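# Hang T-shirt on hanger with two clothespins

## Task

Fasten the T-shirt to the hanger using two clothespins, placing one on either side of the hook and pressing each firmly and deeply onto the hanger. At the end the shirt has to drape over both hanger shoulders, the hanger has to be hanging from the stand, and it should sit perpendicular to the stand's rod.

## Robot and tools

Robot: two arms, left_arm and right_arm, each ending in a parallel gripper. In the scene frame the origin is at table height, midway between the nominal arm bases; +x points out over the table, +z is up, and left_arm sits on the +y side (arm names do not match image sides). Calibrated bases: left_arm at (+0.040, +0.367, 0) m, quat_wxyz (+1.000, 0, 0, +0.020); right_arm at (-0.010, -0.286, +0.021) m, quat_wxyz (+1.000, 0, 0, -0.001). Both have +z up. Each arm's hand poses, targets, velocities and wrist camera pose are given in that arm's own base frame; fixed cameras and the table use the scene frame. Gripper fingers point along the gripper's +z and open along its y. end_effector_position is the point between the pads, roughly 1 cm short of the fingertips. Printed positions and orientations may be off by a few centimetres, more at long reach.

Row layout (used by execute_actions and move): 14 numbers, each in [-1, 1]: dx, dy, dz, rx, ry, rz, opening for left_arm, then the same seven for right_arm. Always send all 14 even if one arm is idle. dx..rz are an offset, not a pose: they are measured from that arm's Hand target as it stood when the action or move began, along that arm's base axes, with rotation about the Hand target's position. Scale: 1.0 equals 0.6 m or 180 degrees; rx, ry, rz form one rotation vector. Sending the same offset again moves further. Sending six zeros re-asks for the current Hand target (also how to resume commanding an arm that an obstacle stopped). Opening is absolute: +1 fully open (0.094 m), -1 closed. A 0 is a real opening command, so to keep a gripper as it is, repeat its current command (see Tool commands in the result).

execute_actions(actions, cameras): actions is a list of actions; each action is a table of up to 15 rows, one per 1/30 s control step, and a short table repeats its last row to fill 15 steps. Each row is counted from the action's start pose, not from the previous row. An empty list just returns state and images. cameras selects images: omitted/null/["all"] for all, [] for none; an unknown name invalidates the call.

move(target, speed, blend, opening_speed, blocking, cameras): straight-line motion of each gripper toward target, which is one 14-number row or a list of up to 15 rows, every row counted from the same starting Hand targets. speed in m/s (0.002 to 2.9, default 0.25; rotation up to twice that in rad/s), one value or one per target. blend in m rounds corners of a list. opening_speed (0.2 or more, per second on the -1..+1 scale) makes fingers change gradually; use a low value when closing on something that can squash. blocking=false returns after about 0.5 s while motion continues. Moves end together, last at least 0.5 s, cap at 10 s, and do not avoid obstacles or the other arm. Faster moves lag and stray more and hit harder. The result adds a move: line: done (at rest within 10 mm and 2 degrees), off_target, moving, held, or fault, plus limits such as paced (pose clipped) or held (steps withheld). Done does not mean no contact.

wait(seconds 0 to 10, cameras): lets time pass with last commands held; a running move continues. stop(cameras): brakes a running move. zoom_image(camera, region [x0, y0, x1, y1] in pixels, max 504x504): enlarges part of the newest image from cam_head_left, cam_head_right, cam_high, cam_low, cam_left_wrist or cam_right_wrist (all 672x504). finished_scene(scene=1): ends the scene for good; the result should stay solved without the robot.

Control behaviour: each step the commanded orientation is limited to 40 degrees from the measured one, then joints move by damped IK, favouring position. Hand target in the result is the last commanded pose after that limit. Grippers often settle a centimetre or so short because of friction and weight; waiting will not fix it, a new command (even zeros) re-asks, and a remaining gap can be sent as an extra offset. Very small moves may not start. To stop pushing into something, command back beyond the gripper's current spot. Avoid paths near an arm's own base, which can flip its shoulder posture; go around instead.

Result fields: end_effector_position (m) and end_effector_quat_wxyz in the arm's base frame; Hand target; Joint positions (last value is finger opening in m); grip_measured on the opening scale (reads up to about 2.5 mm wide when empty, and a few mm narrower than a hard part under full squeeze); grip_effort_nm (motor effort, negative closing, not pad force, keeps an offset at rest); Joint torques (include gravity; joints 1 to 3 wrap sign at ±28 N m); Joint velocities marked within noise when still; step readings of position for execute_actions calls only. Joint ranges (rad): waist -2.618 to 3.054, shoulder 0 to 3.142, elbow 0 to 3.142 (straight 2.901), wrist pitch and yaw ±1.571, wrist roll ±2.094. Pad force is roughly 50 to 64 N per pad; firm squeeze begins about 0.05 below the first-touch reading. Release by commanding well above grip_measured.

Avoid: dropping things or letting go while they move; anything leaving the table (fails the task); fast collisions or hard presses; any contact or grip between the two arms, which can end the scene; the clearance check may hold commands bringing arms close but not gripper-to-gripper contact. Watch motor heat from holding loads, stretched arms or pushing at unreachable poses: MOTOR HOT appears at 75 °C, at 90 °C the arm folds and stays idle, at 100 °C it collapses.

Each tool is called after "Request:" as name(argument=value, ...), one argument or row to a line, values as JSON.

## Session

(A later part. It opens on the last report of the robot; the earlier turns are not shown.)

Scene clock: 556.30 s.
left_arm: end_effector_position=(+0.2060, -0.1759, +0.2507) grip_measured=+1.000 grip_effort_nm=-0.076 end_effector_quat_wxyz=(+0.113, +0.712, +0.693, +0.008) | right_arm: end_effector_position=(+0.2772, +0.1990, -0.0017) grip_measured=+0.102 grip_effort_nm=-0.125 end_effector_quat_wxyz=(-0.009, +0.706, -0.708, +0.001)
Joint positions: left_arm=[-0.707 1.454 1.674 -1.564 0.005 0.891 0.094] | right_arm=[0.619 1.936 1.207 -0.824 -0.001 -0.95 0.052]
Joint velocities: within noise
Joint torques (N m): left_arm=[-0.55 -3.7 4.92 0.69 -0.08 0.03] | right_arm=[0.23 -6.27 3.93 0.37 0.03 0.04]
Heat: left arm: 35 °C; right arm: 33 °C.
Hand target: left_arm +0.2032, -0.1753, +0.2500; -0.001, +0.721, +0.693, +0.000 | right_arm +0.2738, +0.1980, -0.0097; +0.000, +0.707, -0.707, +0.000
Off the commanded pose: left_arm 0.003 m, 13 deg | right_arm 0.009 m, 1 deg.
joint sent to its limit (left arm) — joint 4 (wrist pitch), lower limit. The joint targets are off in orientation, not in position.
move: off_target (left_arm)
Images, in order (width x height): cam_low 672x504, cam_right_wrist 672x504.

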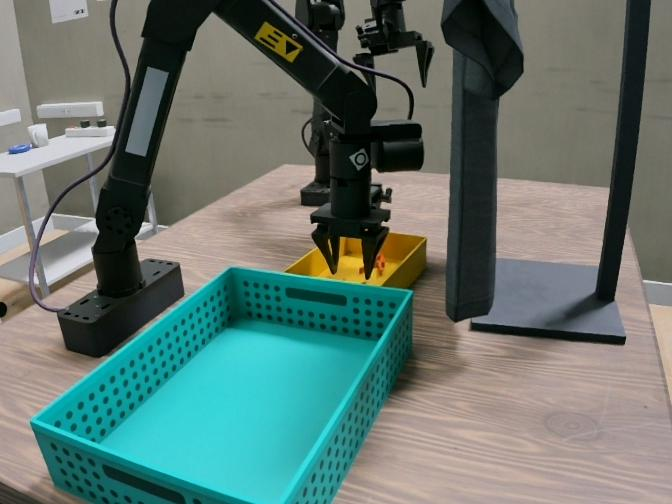

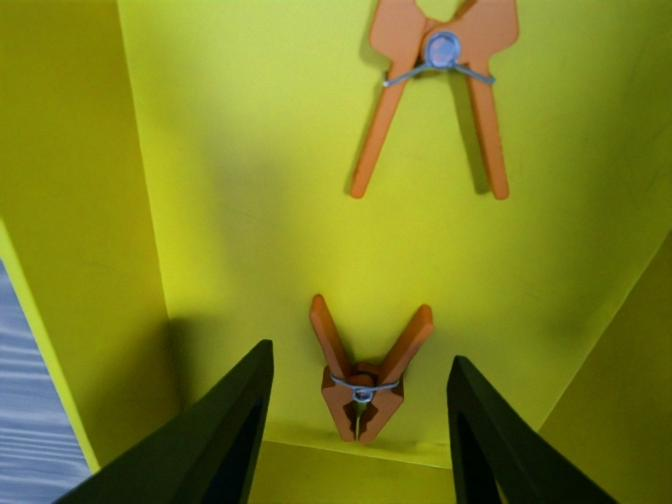

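Request:
move(
  target=[0, 0, 0, 0, 0, 0, 1, 0.0, 0.0, -0.0125, 0, 0, 0, 0.1],
  speed=0.05,
  cameras=["cam_right_wrist", "cam_low"],
)

Request:
zoom_image(
  camera="cam_right_wrist",
  region=[230, 260, 510, 500],
)

Request:
zoom_image(
  camera="cam_low",
  region=[300, 200, 420, 300],
)

Scene clock: 565.23 s.
left_arm: end_effector_position=(+0.2060, -0.1759, +0.2507) grip_measured=+1.000 grip_effort_nm=-0.066 end_effector_quat_wxyz=(+0.113, +0.712, +0.693, +0.008) | right_arm: end_effector_position=(+0.2776, +0.1992, -0.0089) grip_measured=+0.102 grip_effort_nm=-0.125 end_effector_quat_wxyz=(-0.010, +0.706, -0.708, +0.001)
Joint positions: left_arm=[-0.707 1.454 1.674 -1.564 0.005 0.891 0.094] | right_arm=[0.619 1.95 1.194 -0.796 -0.001 -0.95 0.052]
Joint velocities: within noise
Joint torques (N m): left_arm=[-0.8 -3.84 5.04 0.72 -0.05 0.05] | right_arm=[0.31 -6.17 3.93 0.39 0.03 0.01]
Heat: left arm: 35 °C; right arm: 33 °C.
Hand target: left_arm +0.2032, -0.1753, +0.2500; -0.001, +0.721, +0.693, +0.000 | right_arm +0.2738, +0.1980, -0.0172; +0.000, +0.707, -0.707, +0.000
Off the commanded pose: left_arm 0.003 m, 13 deg | right_arm 0.009 m, 1 deg.
joint sent to its limit (left arm) — joint 4 (wrist pitch), lower limit. The joint targets are off in orientation, not in position.
move: off_target (left_arm)
Images, in order (width x height): cam_low 672x504, cam_right_wrist 672x504.

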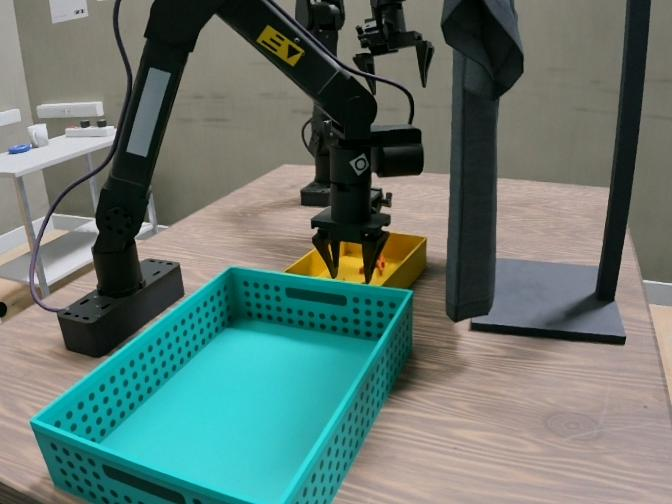

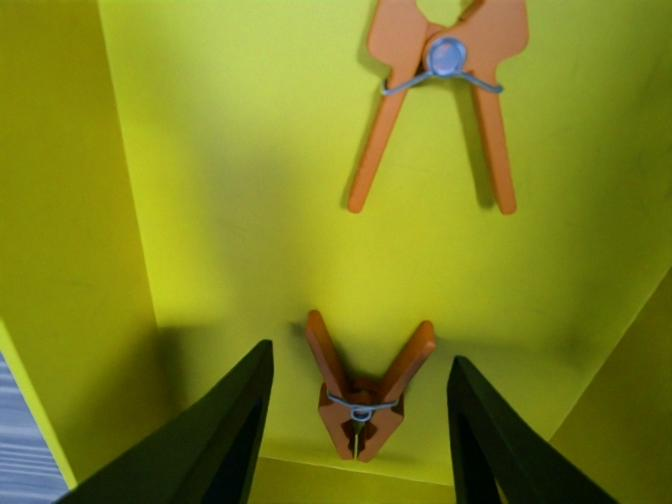

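Scaled by 1.800 from the camera's 672x504 image, which has a finer 960x720 frame.

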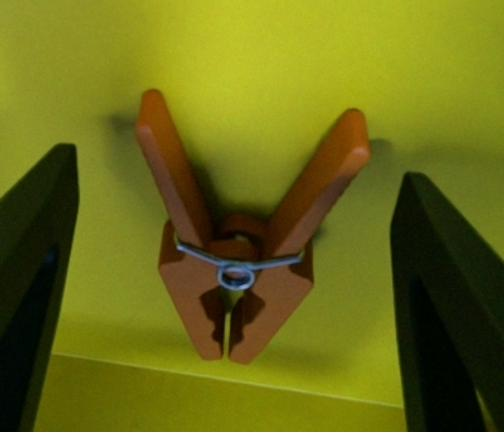

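Scaled by 4.200 from the camera's 672x504 image, which has a finer 960x720 frame.

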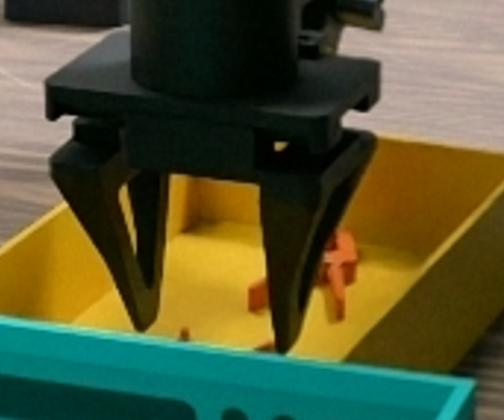

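Request:
move(
  target=[0, 0, 0, 0, 0, 0, 1, 0.0, 0.0, -0.0075, 0, 0, 0, 0.0],
  speed=0.05,
  cameras=["cam_right_wrist", "cam_low"],
)

Request:
zoom_image(
  camera="cam_right_wrist",
  region=[230, 260, 510, 500],
)

Request:
zoom_image(
  camera="cam_low",
  region=[300, 200, 420, 300],
)

Scene clock: 578.37 s.
left_arm: end_effector_position=(+0.2060, -0.1759, +0.2507) grip_measured=+1.000 grip_effort_nm=-0.071 end_effector_quat_wxyz=(+0.113, +0.712, +0.693, +0.008) | right_arm: end_effector_position=(+0.2779, +0.1995, -0.0130) grip_measured=+0.002 grip_effort_nm=-0.120 end_effector_quat_wxyz=(-0.010, +0.706, -0.708, +0.001)
Joint positions: left_arm=[-0.707 1.454 1.674 -1.564 0.005 0.891 0.094] | right_arm=[0.619 1.958 1.187 -0.779 -0.001 -0.95 0.047]
Joint velocities: within noise
Joint torques (N m): left_arm=[-0.81 -3.79 4.82 0.67 -0.1 0.02] | right_arm=[0.24 -6.23 3.75 0.39 0.04 0.04]
Heat: left arm: 35 °C; right arm: 33 °C.
Hand target: left_arm +0.2032, -0.1753, +0.2500; -0.001, +0.721, +0.693, +0.000 | right_arm +0.2739, +0.1980, -0.0217; +0.000, +0.707, -0.707, +0.000
Off the commanded pose: left_arm 0.003 m, 13 deg | right_arm 0.010 m, 1 deg.
joint sent to its limit (left arm) — joint 4 (wrist pitch), lower limit. The joint targets are off in orientation, not in position.
move: off_target (left_arm)
Images, in order (width x height): cam_low 672x504, cam_right_wrist 672x504.

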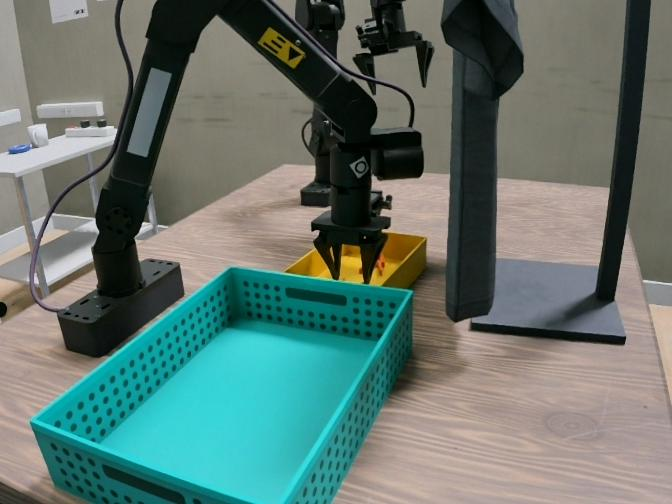

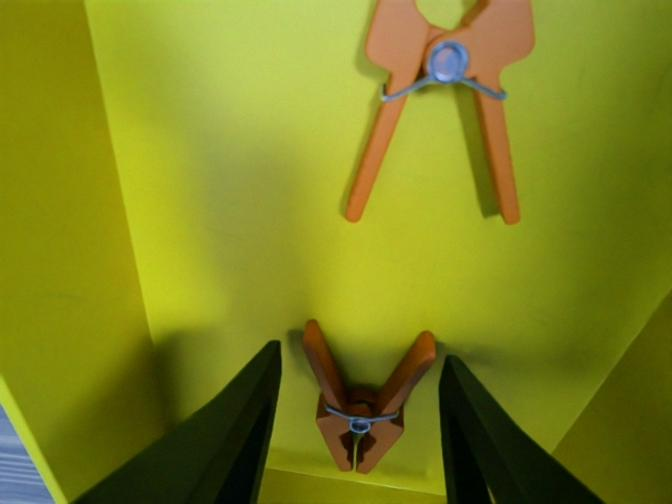

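Scaled by 1.800 from the camera's 672x504 image, which has a finer 960x720 frame.

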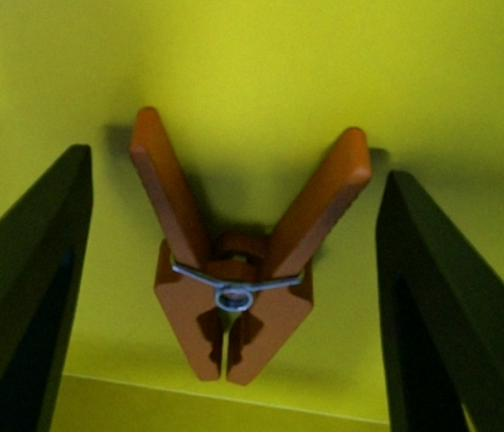

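Scaled by 4.200 from the camera's 672x504 image, which has a finer 960x720 frame.

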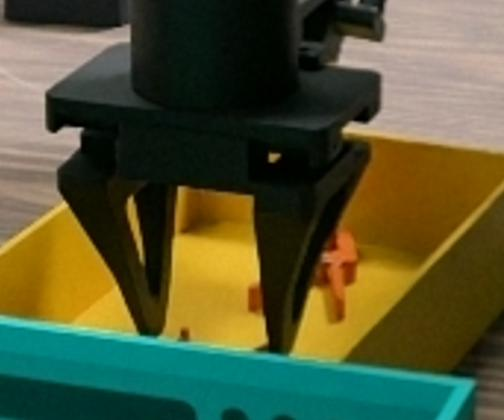

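Request:
move(
  target=[0, 0, 0, 0, 0, 0, 1, 0.0, 0.0, -0.005, 0, 0, 0, -0.1],
  speed=0.03,
  cameras=["cam_right_wrist", "cam_low"],
)

Request:
zoom_image(
  camera="cam_right_wrist",
  region=[230, 260, 510, 500],
)

Request:
zoom_image(
  camera="cam_low",
  region=[300, 200, 420, 300],
)

Scene clock: 584.23 s.
left_arm: end_effector_position=(+0.2060, -0.1759, +0.2507) grip_measured=+1.000 grip_effort_nm=-0.071 end_effector_quat_wxyz=(+0.113, +0.712, +0.693, +0.008) | right_arm: end_effector_position=(+0.2801, +0.2010, -0.0130) grip_measured=-0.098 grip_effort_nm=-0.125 end_effector_quat_wxyz=(-0.015, +0.706, -0.708, +0.002)
Joint positions: left_arm=[-0.707 1.454 1.674 -1.564 0.005 0.891 0.094] | right_arm=[0.619 1.958 1.187 -0.769 -0.001 -0.95 0.042]
Joint velocities: within noise
Joint torques (N m): left_arm=[-0.73 -3.79 5.01 0.65 -0.04 -0.01] | right_arm=[0.21 -6.05 3.58 0.38 0.04 0.03]
Heat: left arm: 35 °C; right arm: 32 °C.
Hand target: left_arm +0.2032, -0.1753, +0.2500; -0.001, +0.721, +0.693, +0.000 | right_arm +0.2739, +0.1981, -0.0247; +0.000, +0.707, -0.707, +0.000
Off the commanded pose: left_arm 0.003 m, 13 deg | right_arm 0.014 m, 2 deg.
joint sent to its limit (left arm) — joint 4 (wrist pitch), lower limit. The joint targets are off in orientation, not in position.
move: off_target (left_arm, right_arm)
Images, in order (width x height): cam_low 672x504, cam_right_wrist 672x504.

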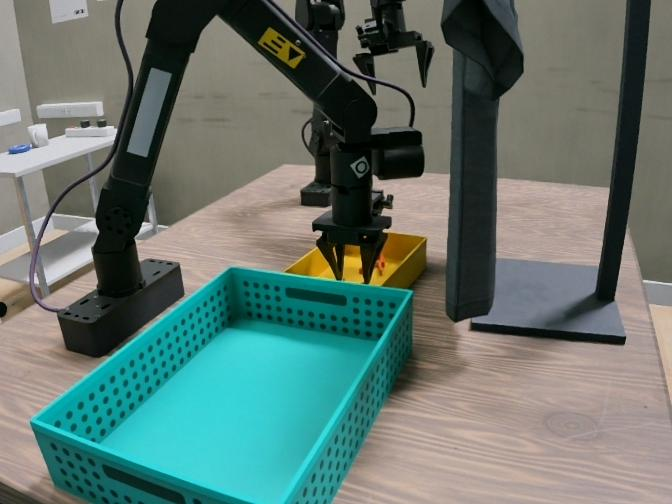

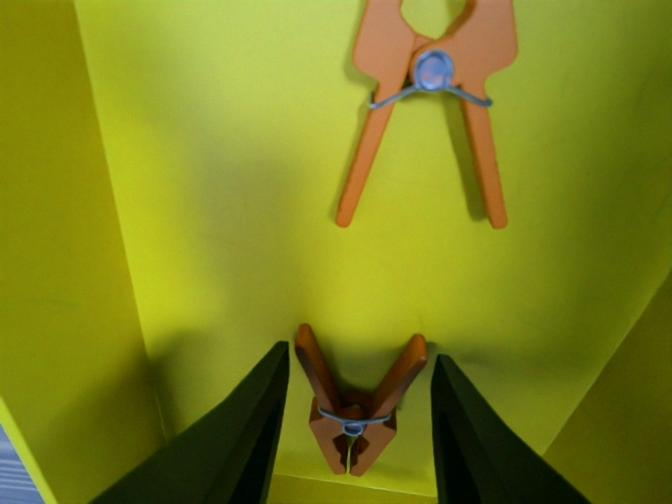

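Scaled by 1.800 from the camera's 672x504 image, which has a finer 960x720 frame.

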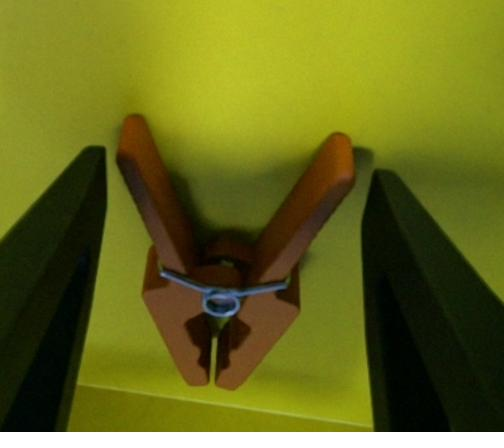

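Scaled by 4.200 from the camera's 672x504 image, which has a finer 960x720 frame.

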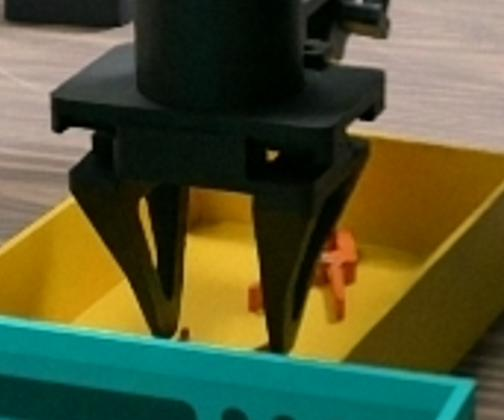

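Request:
move(
  target=[0, 0, 0, 0, 0, 0, 1, 0.0, -0.0067, 0.0083, 0, 0, 0, -0.1],
  speed=0.05,
  cameras=["cam_right_wrist"],
)

Request:
move(
  target=[0, 0, 0, 0, 0, 0, 1, 0, 0, 0, 0, 0, 0, -0.45],
  speed=0.05,
  opening_speed=0.4,
  cameras=["cam_right_wrist", "cam_low"],
)

Request:
zoom_image(
  camera="cam_right_wrist",
  region=[230, 260, 510, 500],
)

Scene clock: 591.67 s.
left_arm: end_effector_position=(+0.2060, -0.1759, +0.2507) grip_measured=+1.000 grip_effort_nm=-0.076 end_effector_quat_wxyz=(+0.113, +0.712, +0.693, +0.008) | right_arm: end_effector_position=(+0.2781, +0.1996, -0.0145) grip_measured=-0.098 grip_effort_nm=-0.129 end_effector_quat_wxyz=(-0.012, +0.707, -0.707, +0.002)
Joint positions: left_arm=[-0.707 1.454 1.674 -1.564 0.005 0.891 0.094] | right_arm=[0.619 1.958 1.18 -0.768 -0.001 -0.952 0.042]
Joint velocities: within noise
Joint torques (N m): left_arm=[-0.77 -3.75 4.96 0.68 -0.08 0.05] | right_arm=[-0.47 -6.97 3.73 0.22 0.04 -0.02]
Heat: left arm: 35 °C; right arm: 32 °C.
Hand target: left_arm +0.2032, -0.1753, +0.2500; -0.001, +0.721, +0.693, +0.000 | right_arm +0.2737, +0.1939, -0.0198; +0.001, +0.707, -0.707, +0.000
Off the commanded pose: left_arm 0.003 m, 13 deg | right_arm 0.009 m, 1 deg.
joint sent to its limit (left arm) — joint 4 (wrist pitch), lower limit. The joint targets are off in orientation, not in position.
move: off_target (left_arm)
Images, in order (width x height): cam_right_wrist 672x504.

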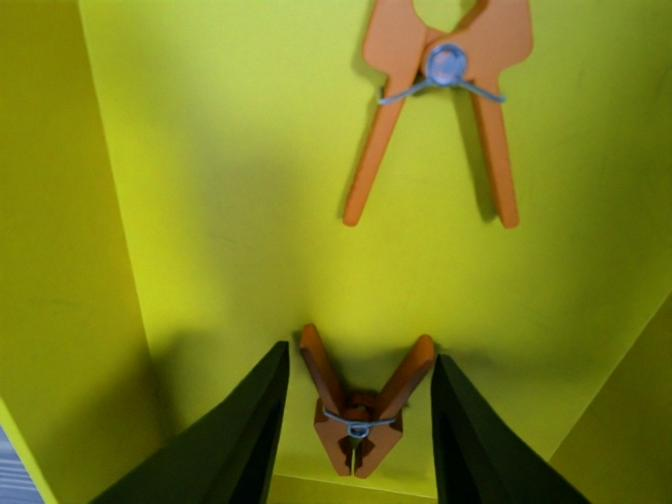

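Scene clock: 594.07 s.
left_arm: end_effector_position=(+0.2060, -0.1759, +0.2507) grip_measured=+1.000 grip_effort_nm=-0.071 end_effector_quat_wxyz=(+0.113, +0.712, +0.693, +0.008) | right_arm: end_effector_position=(+0.2781, +0.1996, -0.0145) grip_measured=-0.446 grip_effort_nm=-0.237 end_effector_quat_wxyz=(-0.012, +0.707, -0.707, +0.002)
Joint positions: left_arm=[-0.707 1.454 1.674 -1.564 0.005 0.891 0.094] | right_arm=[0.619 1.958 1.18 -0.768 -0.001 -0.953 0.026]
Joint velocities: within noise
Joint torques (N m): left_arm=[-0.77 -3.78 4.68 0.64 -0.07 0.01] | right_arm=[-0.44 -7.04 3.75 0.26 0.02 -0.04]
Heat: left arm: 35 °C; right arm: 32 °C.
Hand target: left_arm +0.2032, -0.1753, +0.2500; -0.001, +0.721, +0.693, +0.000 | right_arm +0.2737, +0.1939, -0.0198; +0.001, +0.707, -0.707, +0.000
Off the commanded pose: left_arm 0.003 m, 13 deg | right_arm 0.009 m, 2 deg.
joint sent to its limit (left arm) — joint 4 (wrist pitch), lower limit. The joint targets are off in orientation, not in position.
move: off_target (left_arm)
Images, in order (width x height): cam_low 672x504, cam_right_wrist 672x504.

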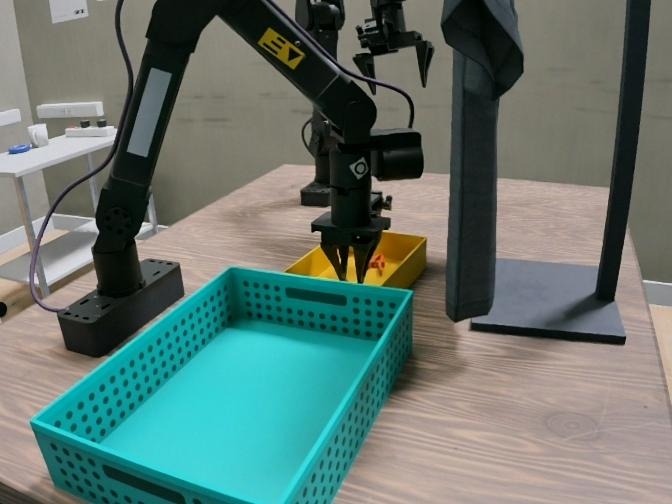

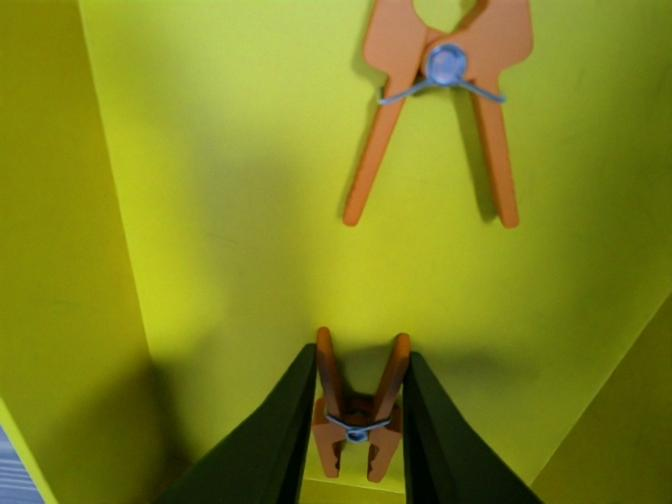

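Scaled by 1.800 from the camera's 672x504 image, which has a finer 960x720 frame.

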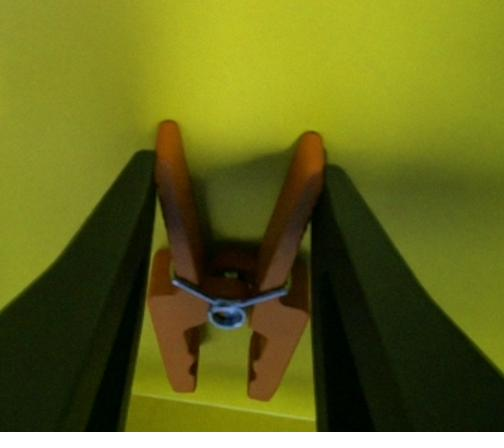

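Request:
move(
  target=[0, 0, 0, 0, 0, 0, 1, 0, 0, 0, 0, 0, 0, -0.7],
  speed=0.05,
  opening_speed=0.3,
  cameras=["cam_right_wrist", "cam_low"],
)

Request:
zoom_image(
  camera="cam_right_wrist",
  region=[230, 260, 510, 500],
)

Scene clock: 601.33 s.
left_arm: end_effector_position=(+0.2060, -0.1759, +0.2507) grip_measured=+1.000 grip_effort_nm=-0.071 end_effector_quat_wxyz=(+0.113, +0.712, +0.693, +0.008) | right_arm: end_effector_position=(+0.2780, +0.1995, -0.0145) grip_measured=-0.691 grip_effort_nm=-0.491 end_effector_quat_wxyz=(-0.012, +0.707, -0.707, +0.002)
Joint positions: left_arm=[-0.707 1.454 1.674 -1.564 0.005 0.891 0.094] | right_arm=[0.619 1.958 1.18 -0.769 -0.001 -0.953 0.014]
Joint velocities: within noise
Joint torques (N m): left_arm=[-0.73 -3.89 5.11 0.69 -0.07 0.03] | right_arm=[-0.38 -6.97 3.7 0.25 0.02 -0.04]
Heat: left arm: 34 °C; right arm: 33 °C.
Hand target: left_arm +0.2032, -0.1753, +0.2500; -0.001, +0.721, +0.693, +0.000 | right_arm +0.2738, +0.1940, -0.0198; +0.000, +0.707, -0.707, +0.000
Off the commanded pose: left_arm 0.003 m, 13 deg | right_arm 0.009 m, 1 deg.
joint sent to its limit (left arm) — joint 4 (wrist pitch), lower limit. The joint targets are off in orientation, not in position.
move: off_target (left_arm)
Images, in order (width x height): cam_low 672x504, cam_right_wrist 672x504.

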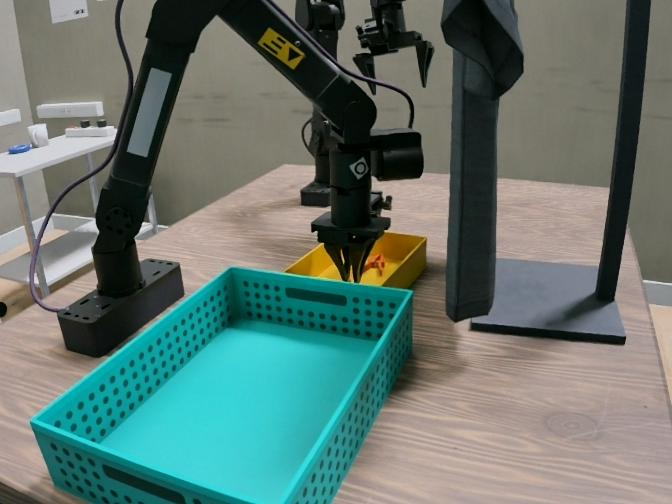

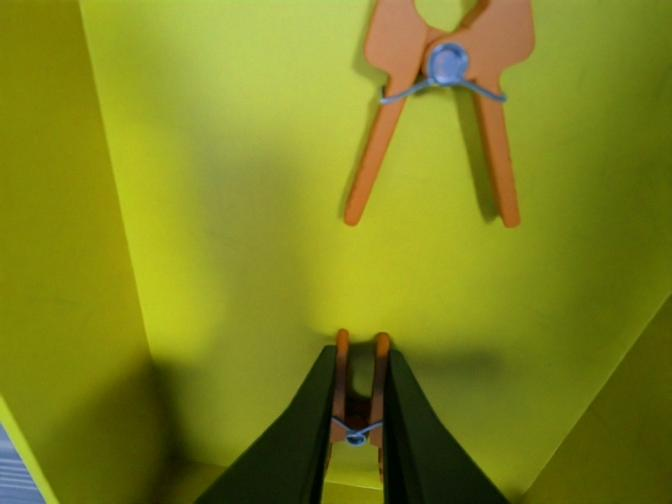

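Scaled by 1.800 from the camera's 672x504 image, which has a finer 960x720 frame.

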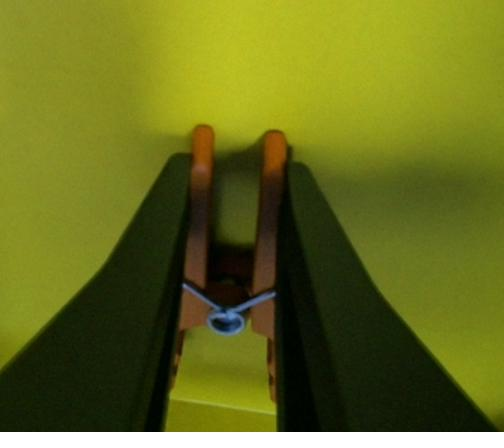

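Request:
move(
  target=[
    [0, 0, 0, 0, 0, 0, 1, 0, 0, 0.2, 0, 0, 0, -0.72],
    [0, 0, 0, 0, 0, 0, 1, 0.0103, -0.1567, 0.7333, 0.3976, -0.3051, 0.0654, -0.72],
  ],
  speed=[0.12, 0.3],
  blend=[0.03, 0],
)

Scene clock: 633.37 s.
left_arm: end_effector_position=(+0.2060, -0.1759, +0.2507) grip_measured=+1.000 grip_effort_nm=-0.071 end_effector_quat_wxyz=(+0.113, +0.712, +0.693, +0.008) | right_arm: end_effector_position=(+0.2854, +0.0983, +0.4199) grip_measured=-0.720 grip_effort_nm=-0.672 end_effector_quat_wxyz=(+0.700, -0.562, +0.432, +0.091)
Joint positions: left_arm=[-0.707 1.454 1.674 -1.564 0.005 0.891 0.094] | right_arm=[-0.283 1.064 1.116 -0.071 -1.327 -0.804 0.013]
Joint velocities: left_arm=[within noise] | right_arm=[-0.022 -0.007 0.012 -0.037 -0.007 -0.007 -0.006]
Joint torques (N m): left_arm=[-0.77 -3.82 4.89 0.64 -0.08 0] | right_arm=[-0.02 -3.18 4.98 1.5 -0.07 0.11]
Heat: left arm: 34 °C; right arm: 33 °C.
Hand target: left_arm +0.2032, -0.1753, +0.2500; -0.001, +0.721, +0.693, +0.000 | right_arm +0.2799, +0.1000, +0.4203; +0.701, -0.561, +0.430, +0.092
Off the commanded pose: left_arm 0.003 m, 13 deg | right_arm 0.006 m, 0 deg.
joint sent to its limit (left arm) — joint 4 (wrist pitch), lower limit. The joint targets are off in orientation, not in position.
move: off_target (left_arm)

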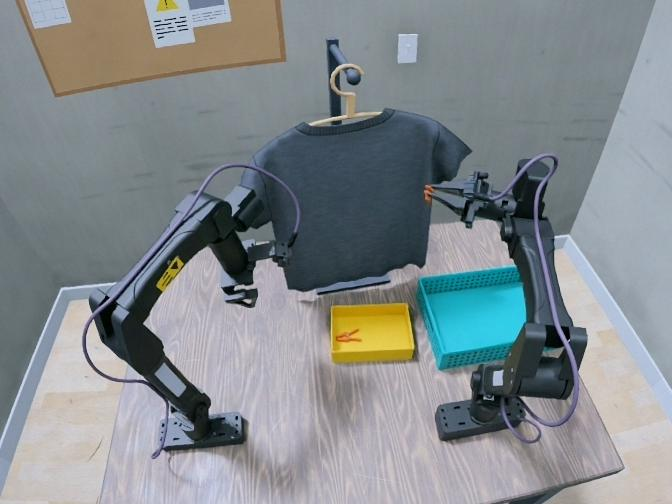

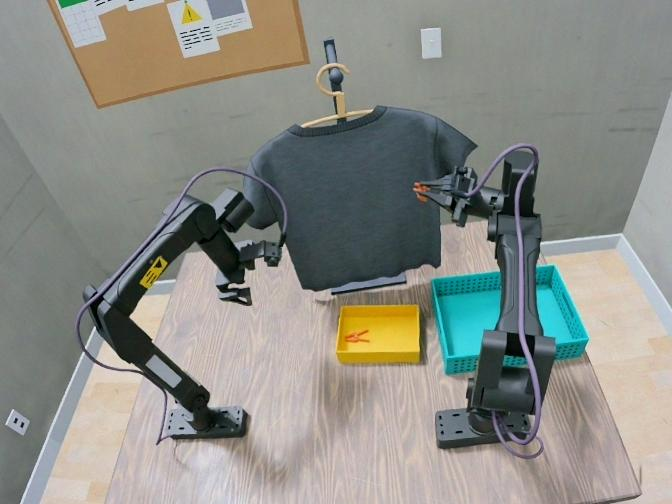

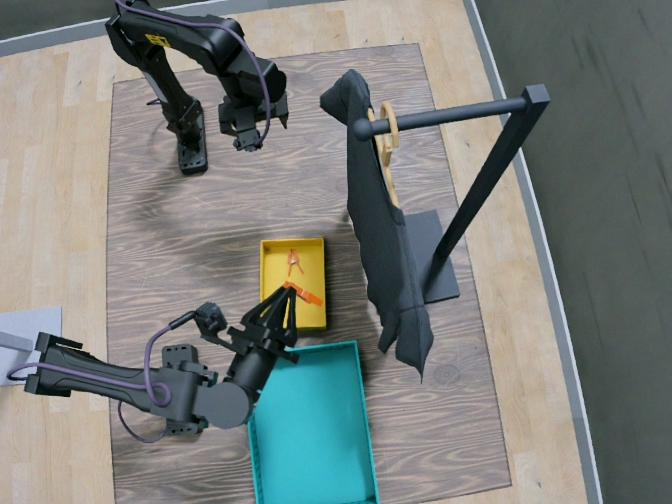

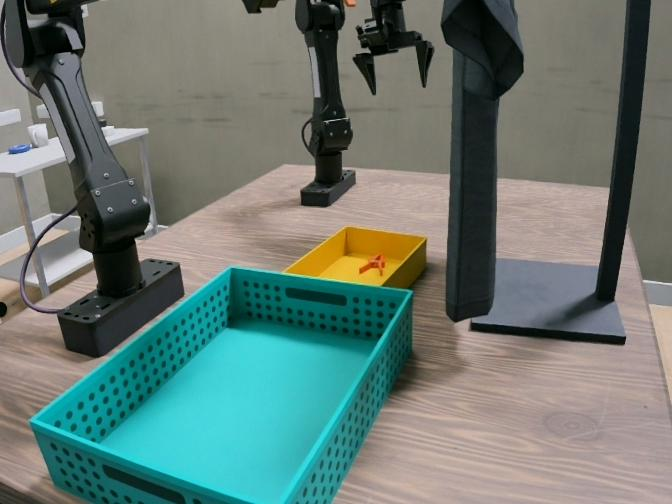

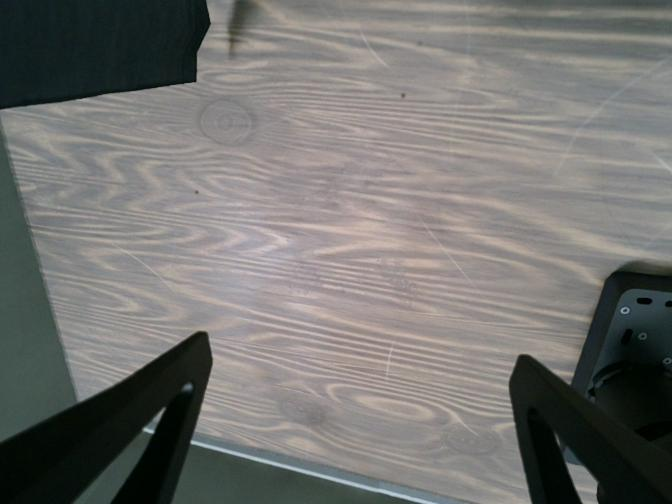

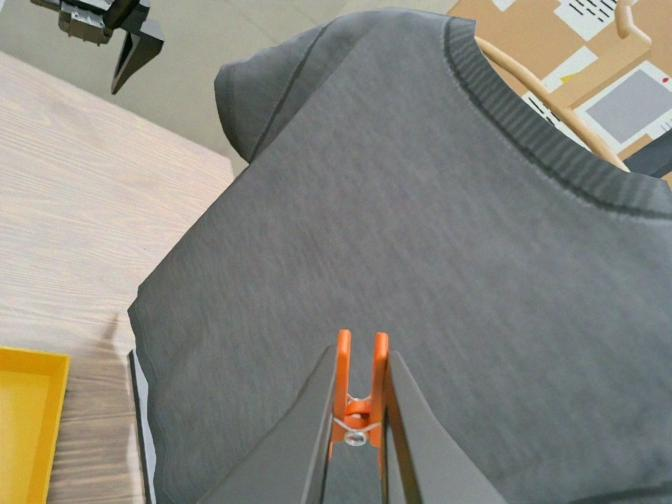

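Request:
move(
  target=[0.0103, -0.3673, -0.2, 0, 0, 0, 0.3, 0, 0, 0, 0, 0, 0, -0.72],
  speed=0.3,
  cameras=["cam_left_wrist", "cam_low", "cam_high"],
)

Scene clock: 641.57 s.
left_arm: end_effector_position=(+0.2102, -0.3936, +0.1218) grip_measured=+0.303 grip_effort_nm=-0.203 end_effector_quat_wxyz=(+0.004, +0.723, +0.690, +0.005) | right_arm: end_effector_position=(+0.2854, +0.0983, +0.4205) grip_measured=-0.717 grip_effort_nm=-0.652 end_effector_quat_wxyz=(+0.700, -0.562, +0.431, +0.091)
Joint positions: left_arm=[-1.087 2.319 2.311 -1.558 -0.011 0.53 0.061] | right_arm=[-0.283 1.064 1.116 -0.066 -1.327 -0.801 0.013]
Joint velocities: within noise
Joint torques (N m): left_arm=[-0.08 -10.4 7.24 0.11 0.11 -0.04] | right_arm=[-0.08 -3.29 4.89 1.48 -0.06 0.14]
Heat: left arm: 34 °C; right arm: 32 °C.
Hand target: left_arm +0.2093, -0.3957, +0.1300; -0.001, +0.721, +0.693, +0.000 | right_arm +0.2799, +0.1000, +0.4203; +0.701, -0.561, +0.430, +0.092
Off the commanded pose: left_arm 0.008 m, 1 deg | right_arm 0.006 m, 0 deg.
joint sent to its limit (left arm) — joint 4 (wrist pitch), lower limit. The joint targets still meet the commanded pose.
move: done
Images, in order (width x height): cam_high 672x504, cam_low 672x504, cam_left_wrist 672x504.

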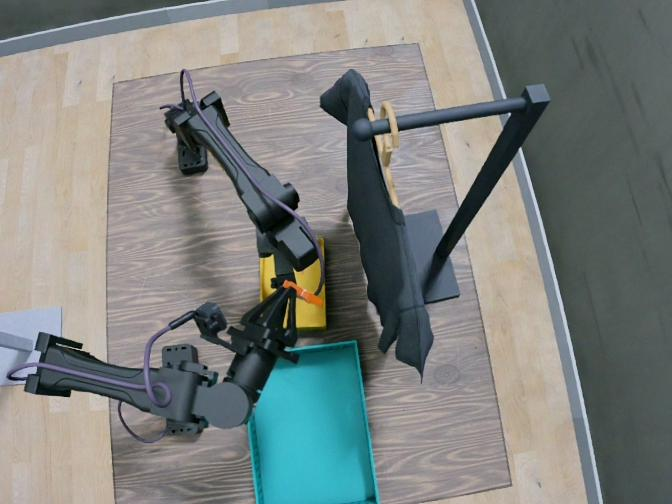

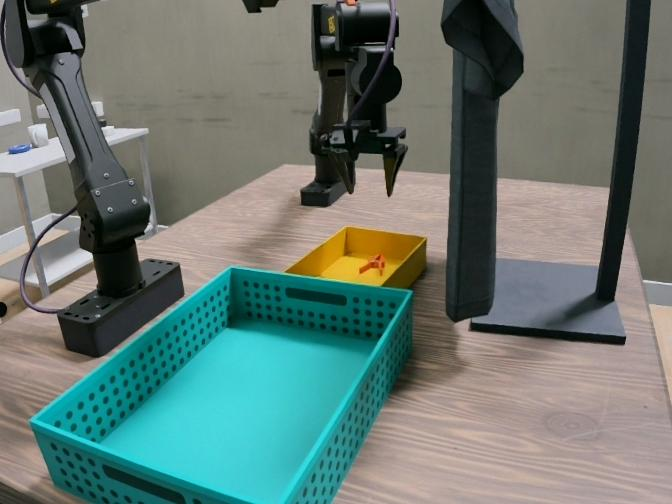

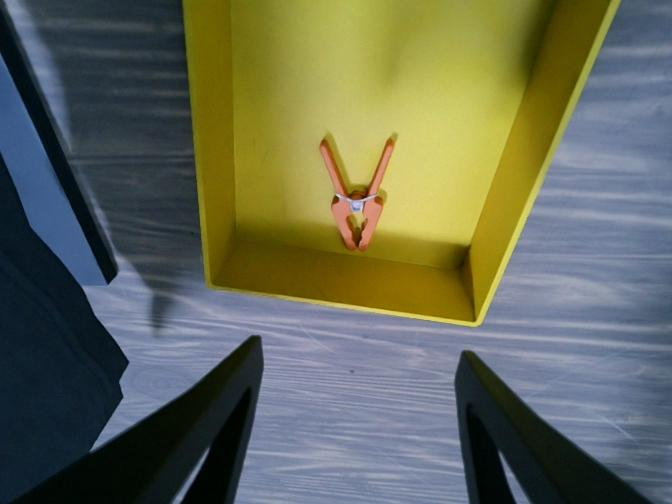

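Request:
move(
  target=[0.01325, -0.0272, -0.125, 0, 0, 0.0178, 0.1, 0, 0, 0, 0, 0, 0, -0.72],
  speed=0.15,
  cameras=["cam_left_wrist", "cam_low"],
)

Request:
zoom_image(
  camera="cam_left_wrist",
  region=[230, 180, 510, 420],
)

Scene clock: 656.17 s.
left_arm: end_effector_position=(+0.2169, -0.4063, +0.0569) grip_measured=+0.102 grip_effort_nm=-0.203 end_effector_quat_wxyz=(-0.007, +0.703, +0.711, +0.008) | right_arm: end_effector_position=(+0.2854, +0.0983, +0.4206) grip_measured=-0.720 grip_effort_nm=-0.222 end_effector_quat_wxyz=(+0.700, -0.562, +0.431, +0.091)
Joint positions: left_arm=[-1.087 2.393 2.18 -1.377 -0.011 0.473 0.052] | right_arm=[-0.283 1.064 1.116 -0.066 -1.327 -0.8 0.013]
Joint velocities: left_arm=[within noise] | right_arm=[-0.012 -0.012 0.002 0.037 0.007 0.066 -0.005]
Joint torques (N m): left_arm=[0.13 -10.5 5.52 0.47 0.09 -0.03] | right_arm=[-0.02 -3.34 4.97 1.43 -0.07 0.13]
Heat: left arm: 36 °C; right arm: 32 °C.
Hand target: left_arm +0.2173, -0.4121, +0.0551; +0.000, +0.701, +0.713, +0.000 | right_arm +0.2799, +0.1000, +0.4203; +0.701, -0.561, +0.430, +0.092
Off the commanded pose: left_arm 0.006 m, 1 deg | right_arm 0.006 m, 0 deg.
move: done
Images, in order (width x height): cam_low 672x504, cam_left_wrist 672x504.

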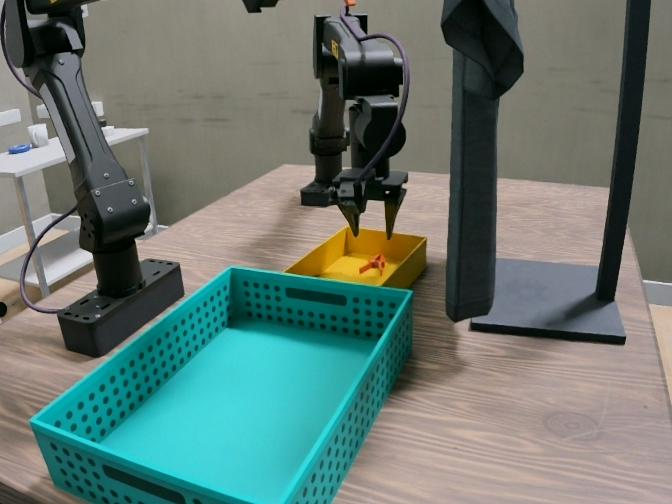

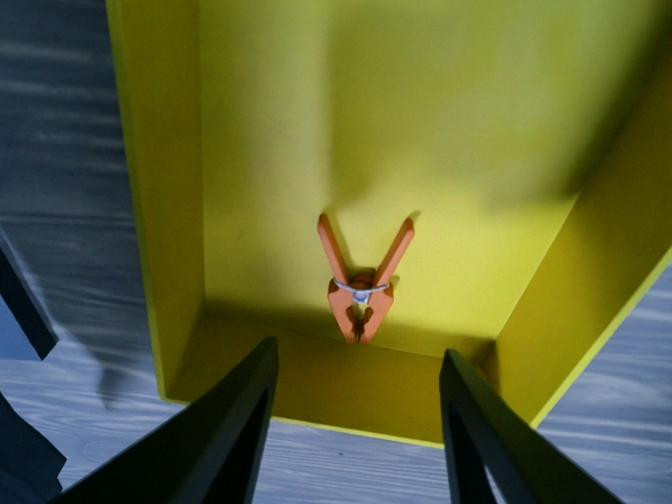

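Scaled by 1.800 from the camera's 672x504 image, which has a finer 960x720 frame.

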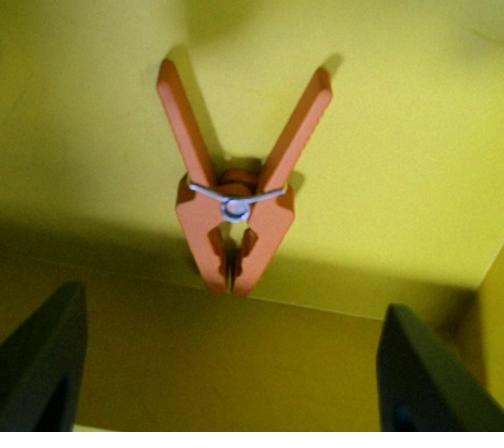

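Request:
move(
  target=[-0.0007, -0.0183, -0.0533, 0, 0, 0, 0.1, 0, 0, 0, 0, 0, 0, -0.72],
  speed=0.1,
  cameras=["cam_left_wrist", "cam_low"],
)

Request:
zoom_image(
  camera="cam_left_wrist",
  region=[230, 220, 510, 460],
)

Request:
zoom_image(
  camera="cam_low",
  region=[300, 170, 440, 290],
)

Scene clock: 665.17 s.
left_arm: end_effector_position=(+0.2207, -0.4159, +0.0274) grip_measured=+0.102 grip_effort_nm=-0.203 end_effector_quat_wxyz=(-0.005, +0.700, +0.714, +0.008) | right_arm: end_effector_position=(+0.2854, +0.0983, +0.4206) grip_measured=-0.717 grip_effort_nm=-0.652 end_effector_quat_wxyz=(+0.700, -0.562, +0.431, +0.091)
Joint positions: left_arm=[-1.089 2.444 2.155 -1.295 -0.011 0.461 0.052] | right_arm=[-0.283 1.064 1.116 -0.065 -1.327 -0.8 0.013]
Joint velocities: within noise
Joint torques (N m): left_arm=[-0.9 -10.28 5.33 0.51 0.08 -0.03] | right_arm=[0.02 -3.37 4.89 1.49 -0.04 0.1]
Heat: left arm: 35 °C; right arm: 32 °C.
Hand target: left_arm +0.2168, -0.4230, +0.0231; -0.001, +0.701, +0.713, +0.000 | right_arm +0.2799, +0.1000, +0.4203; +0.701, -0.561, +0.430, +0.092
Off the commanded pose: left_arm 0.009 m, 1 deg | right_arm 0.006 m, 0 deg.
move: done
Images, in order (width x height): cam_low 672x504, cam_left_wrist 672x504.

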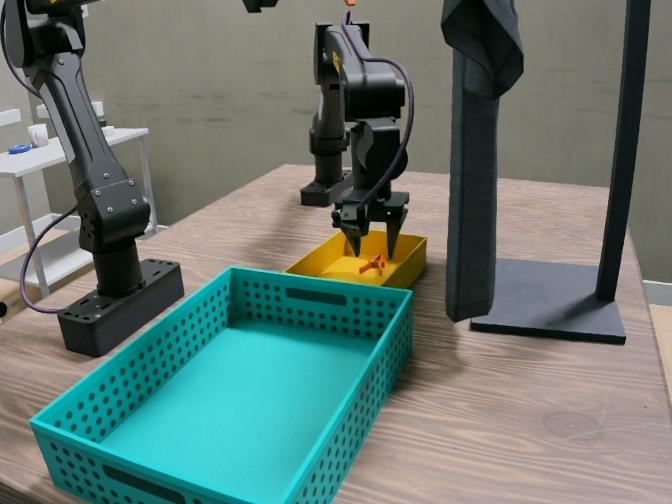

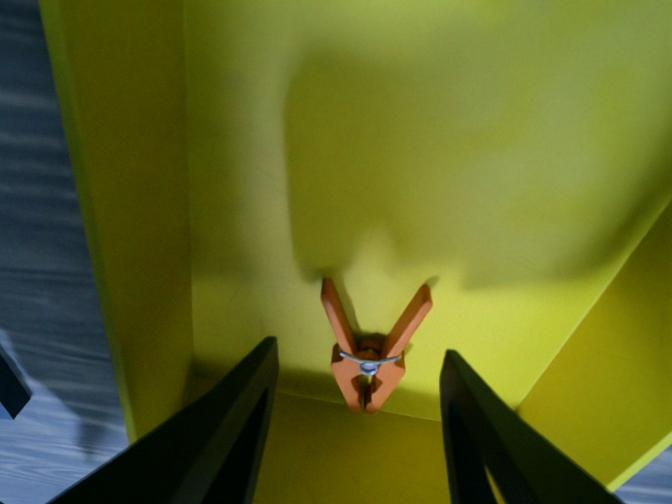

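Scaled by 1.800 from the camera's 672x504 image, which has a finer 960x720 frame.

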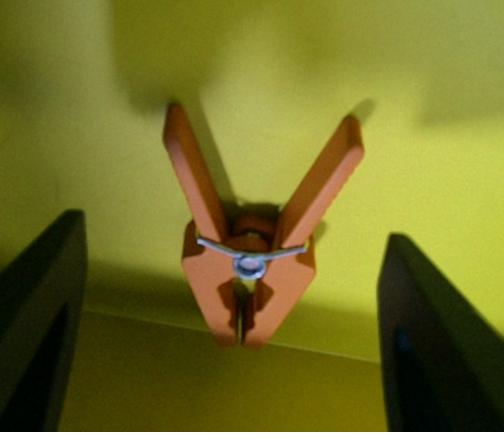

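Scaled by 3.600 from the camera's 672x504 image, which has a finer 960x720 frame.

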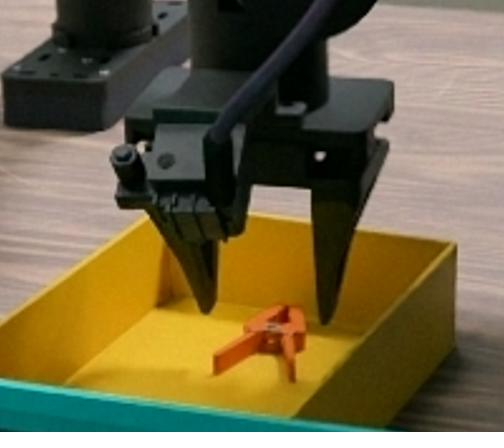

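Request:
move(
  target=[-0.0045, -0.003, -0.0183, 0, 0, 0, 0.0, 0, 0, 0, 0, 0, 0, -0.72],
  speed=0.06,
  cameras=["cam_left_wrist", "cam_low"],
)

Request:
zoom_image(
  camera="cam_left_wrist",
  region=[230, 240, 510, 480],
)

Request:
zoom_image(
  camera="cam_low",
  region=[300, 170, 440, 290],
)

Scene clock: 673.97 s.
left_arm: end_effector_position=(+0.2182, -0.4197, +0.0204) grip_measured=+0.003 grip_effort_nm=-0.208 end_effector_quat_wxyz=(+0.000, +0.700, +0.714, +0.006) | right_arm: end_effector_position=(+0.2854, +0.0983, +0.4206) grip_measured=-0.720 grip_effort_nm=-0.222 end_effector_quat_wxyz=(+0.700, -0.562, +0.431, +0.091)
Joint positions: left_arm=[-1.098 2.444 2.128 -1.257 -0.011 0.454 0.047] | right_arm=[-0.283 1.064 1.116 -0.065 -1.327 -0.799 0.013]
Joint velocities: left_arm=[within noise] | right_arm=[0.002 0.007 0.002 0.022 -0.066 0.022 -0.006]
Joint torques (N m): left_arm=[-0.58 -9.91 4.72 0.57 0.08 -0.05] | right_arm=[-0.12 -3.29 4.9 1.46 -0.05 0.11]
Heat: left arm: 35 °C; right arm: 32 °C.
Hand target: left_arm +0.2143, -0.4248, +0.0121; +0.000, +0.701, +0.713, +0.000 | right_arm +0.2799, +0.1000, +0.4203; +0.701, -0.561, +0.430, +0.092
Off the commanded pose: left_arm 0.011 m, 1 deg | right_arm 0.006 m, 0 deg.
move: off_target (left_arm)
Images, in order (width x height): cam_low 672x504, cam_left_wrist 672x504.

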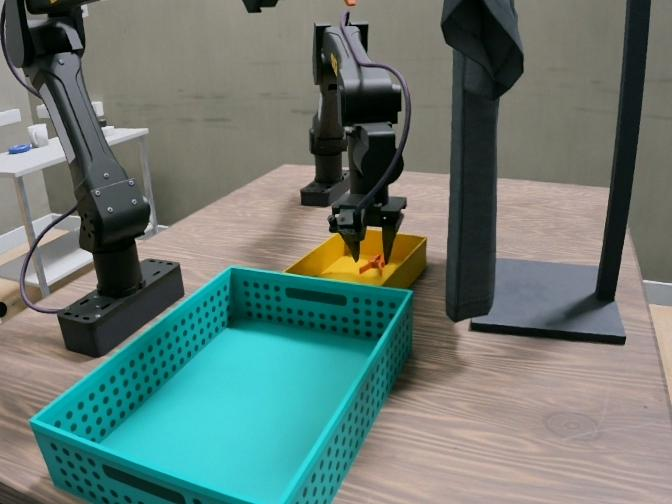

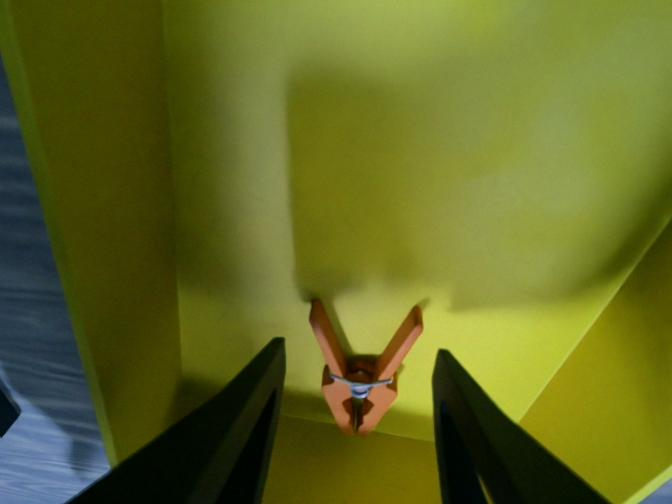

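Scaled by 1.800 from the camera's 672x504 image, which has a finer 960x720 frame.

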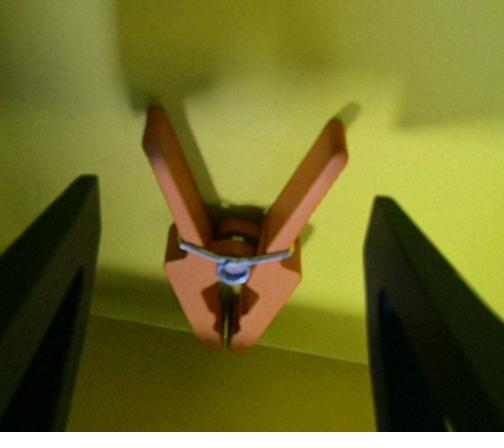

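Scaled by 3.600 from the camera's 672x504 image, which has a finer 960x720 frame.

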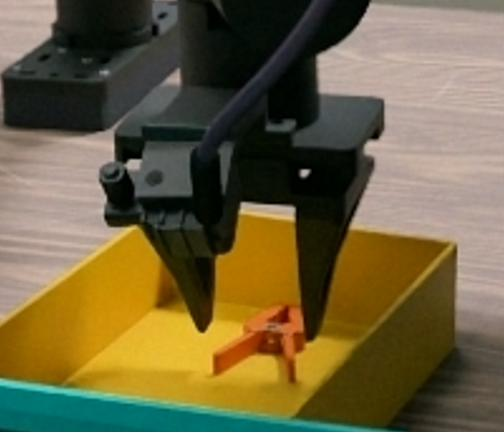

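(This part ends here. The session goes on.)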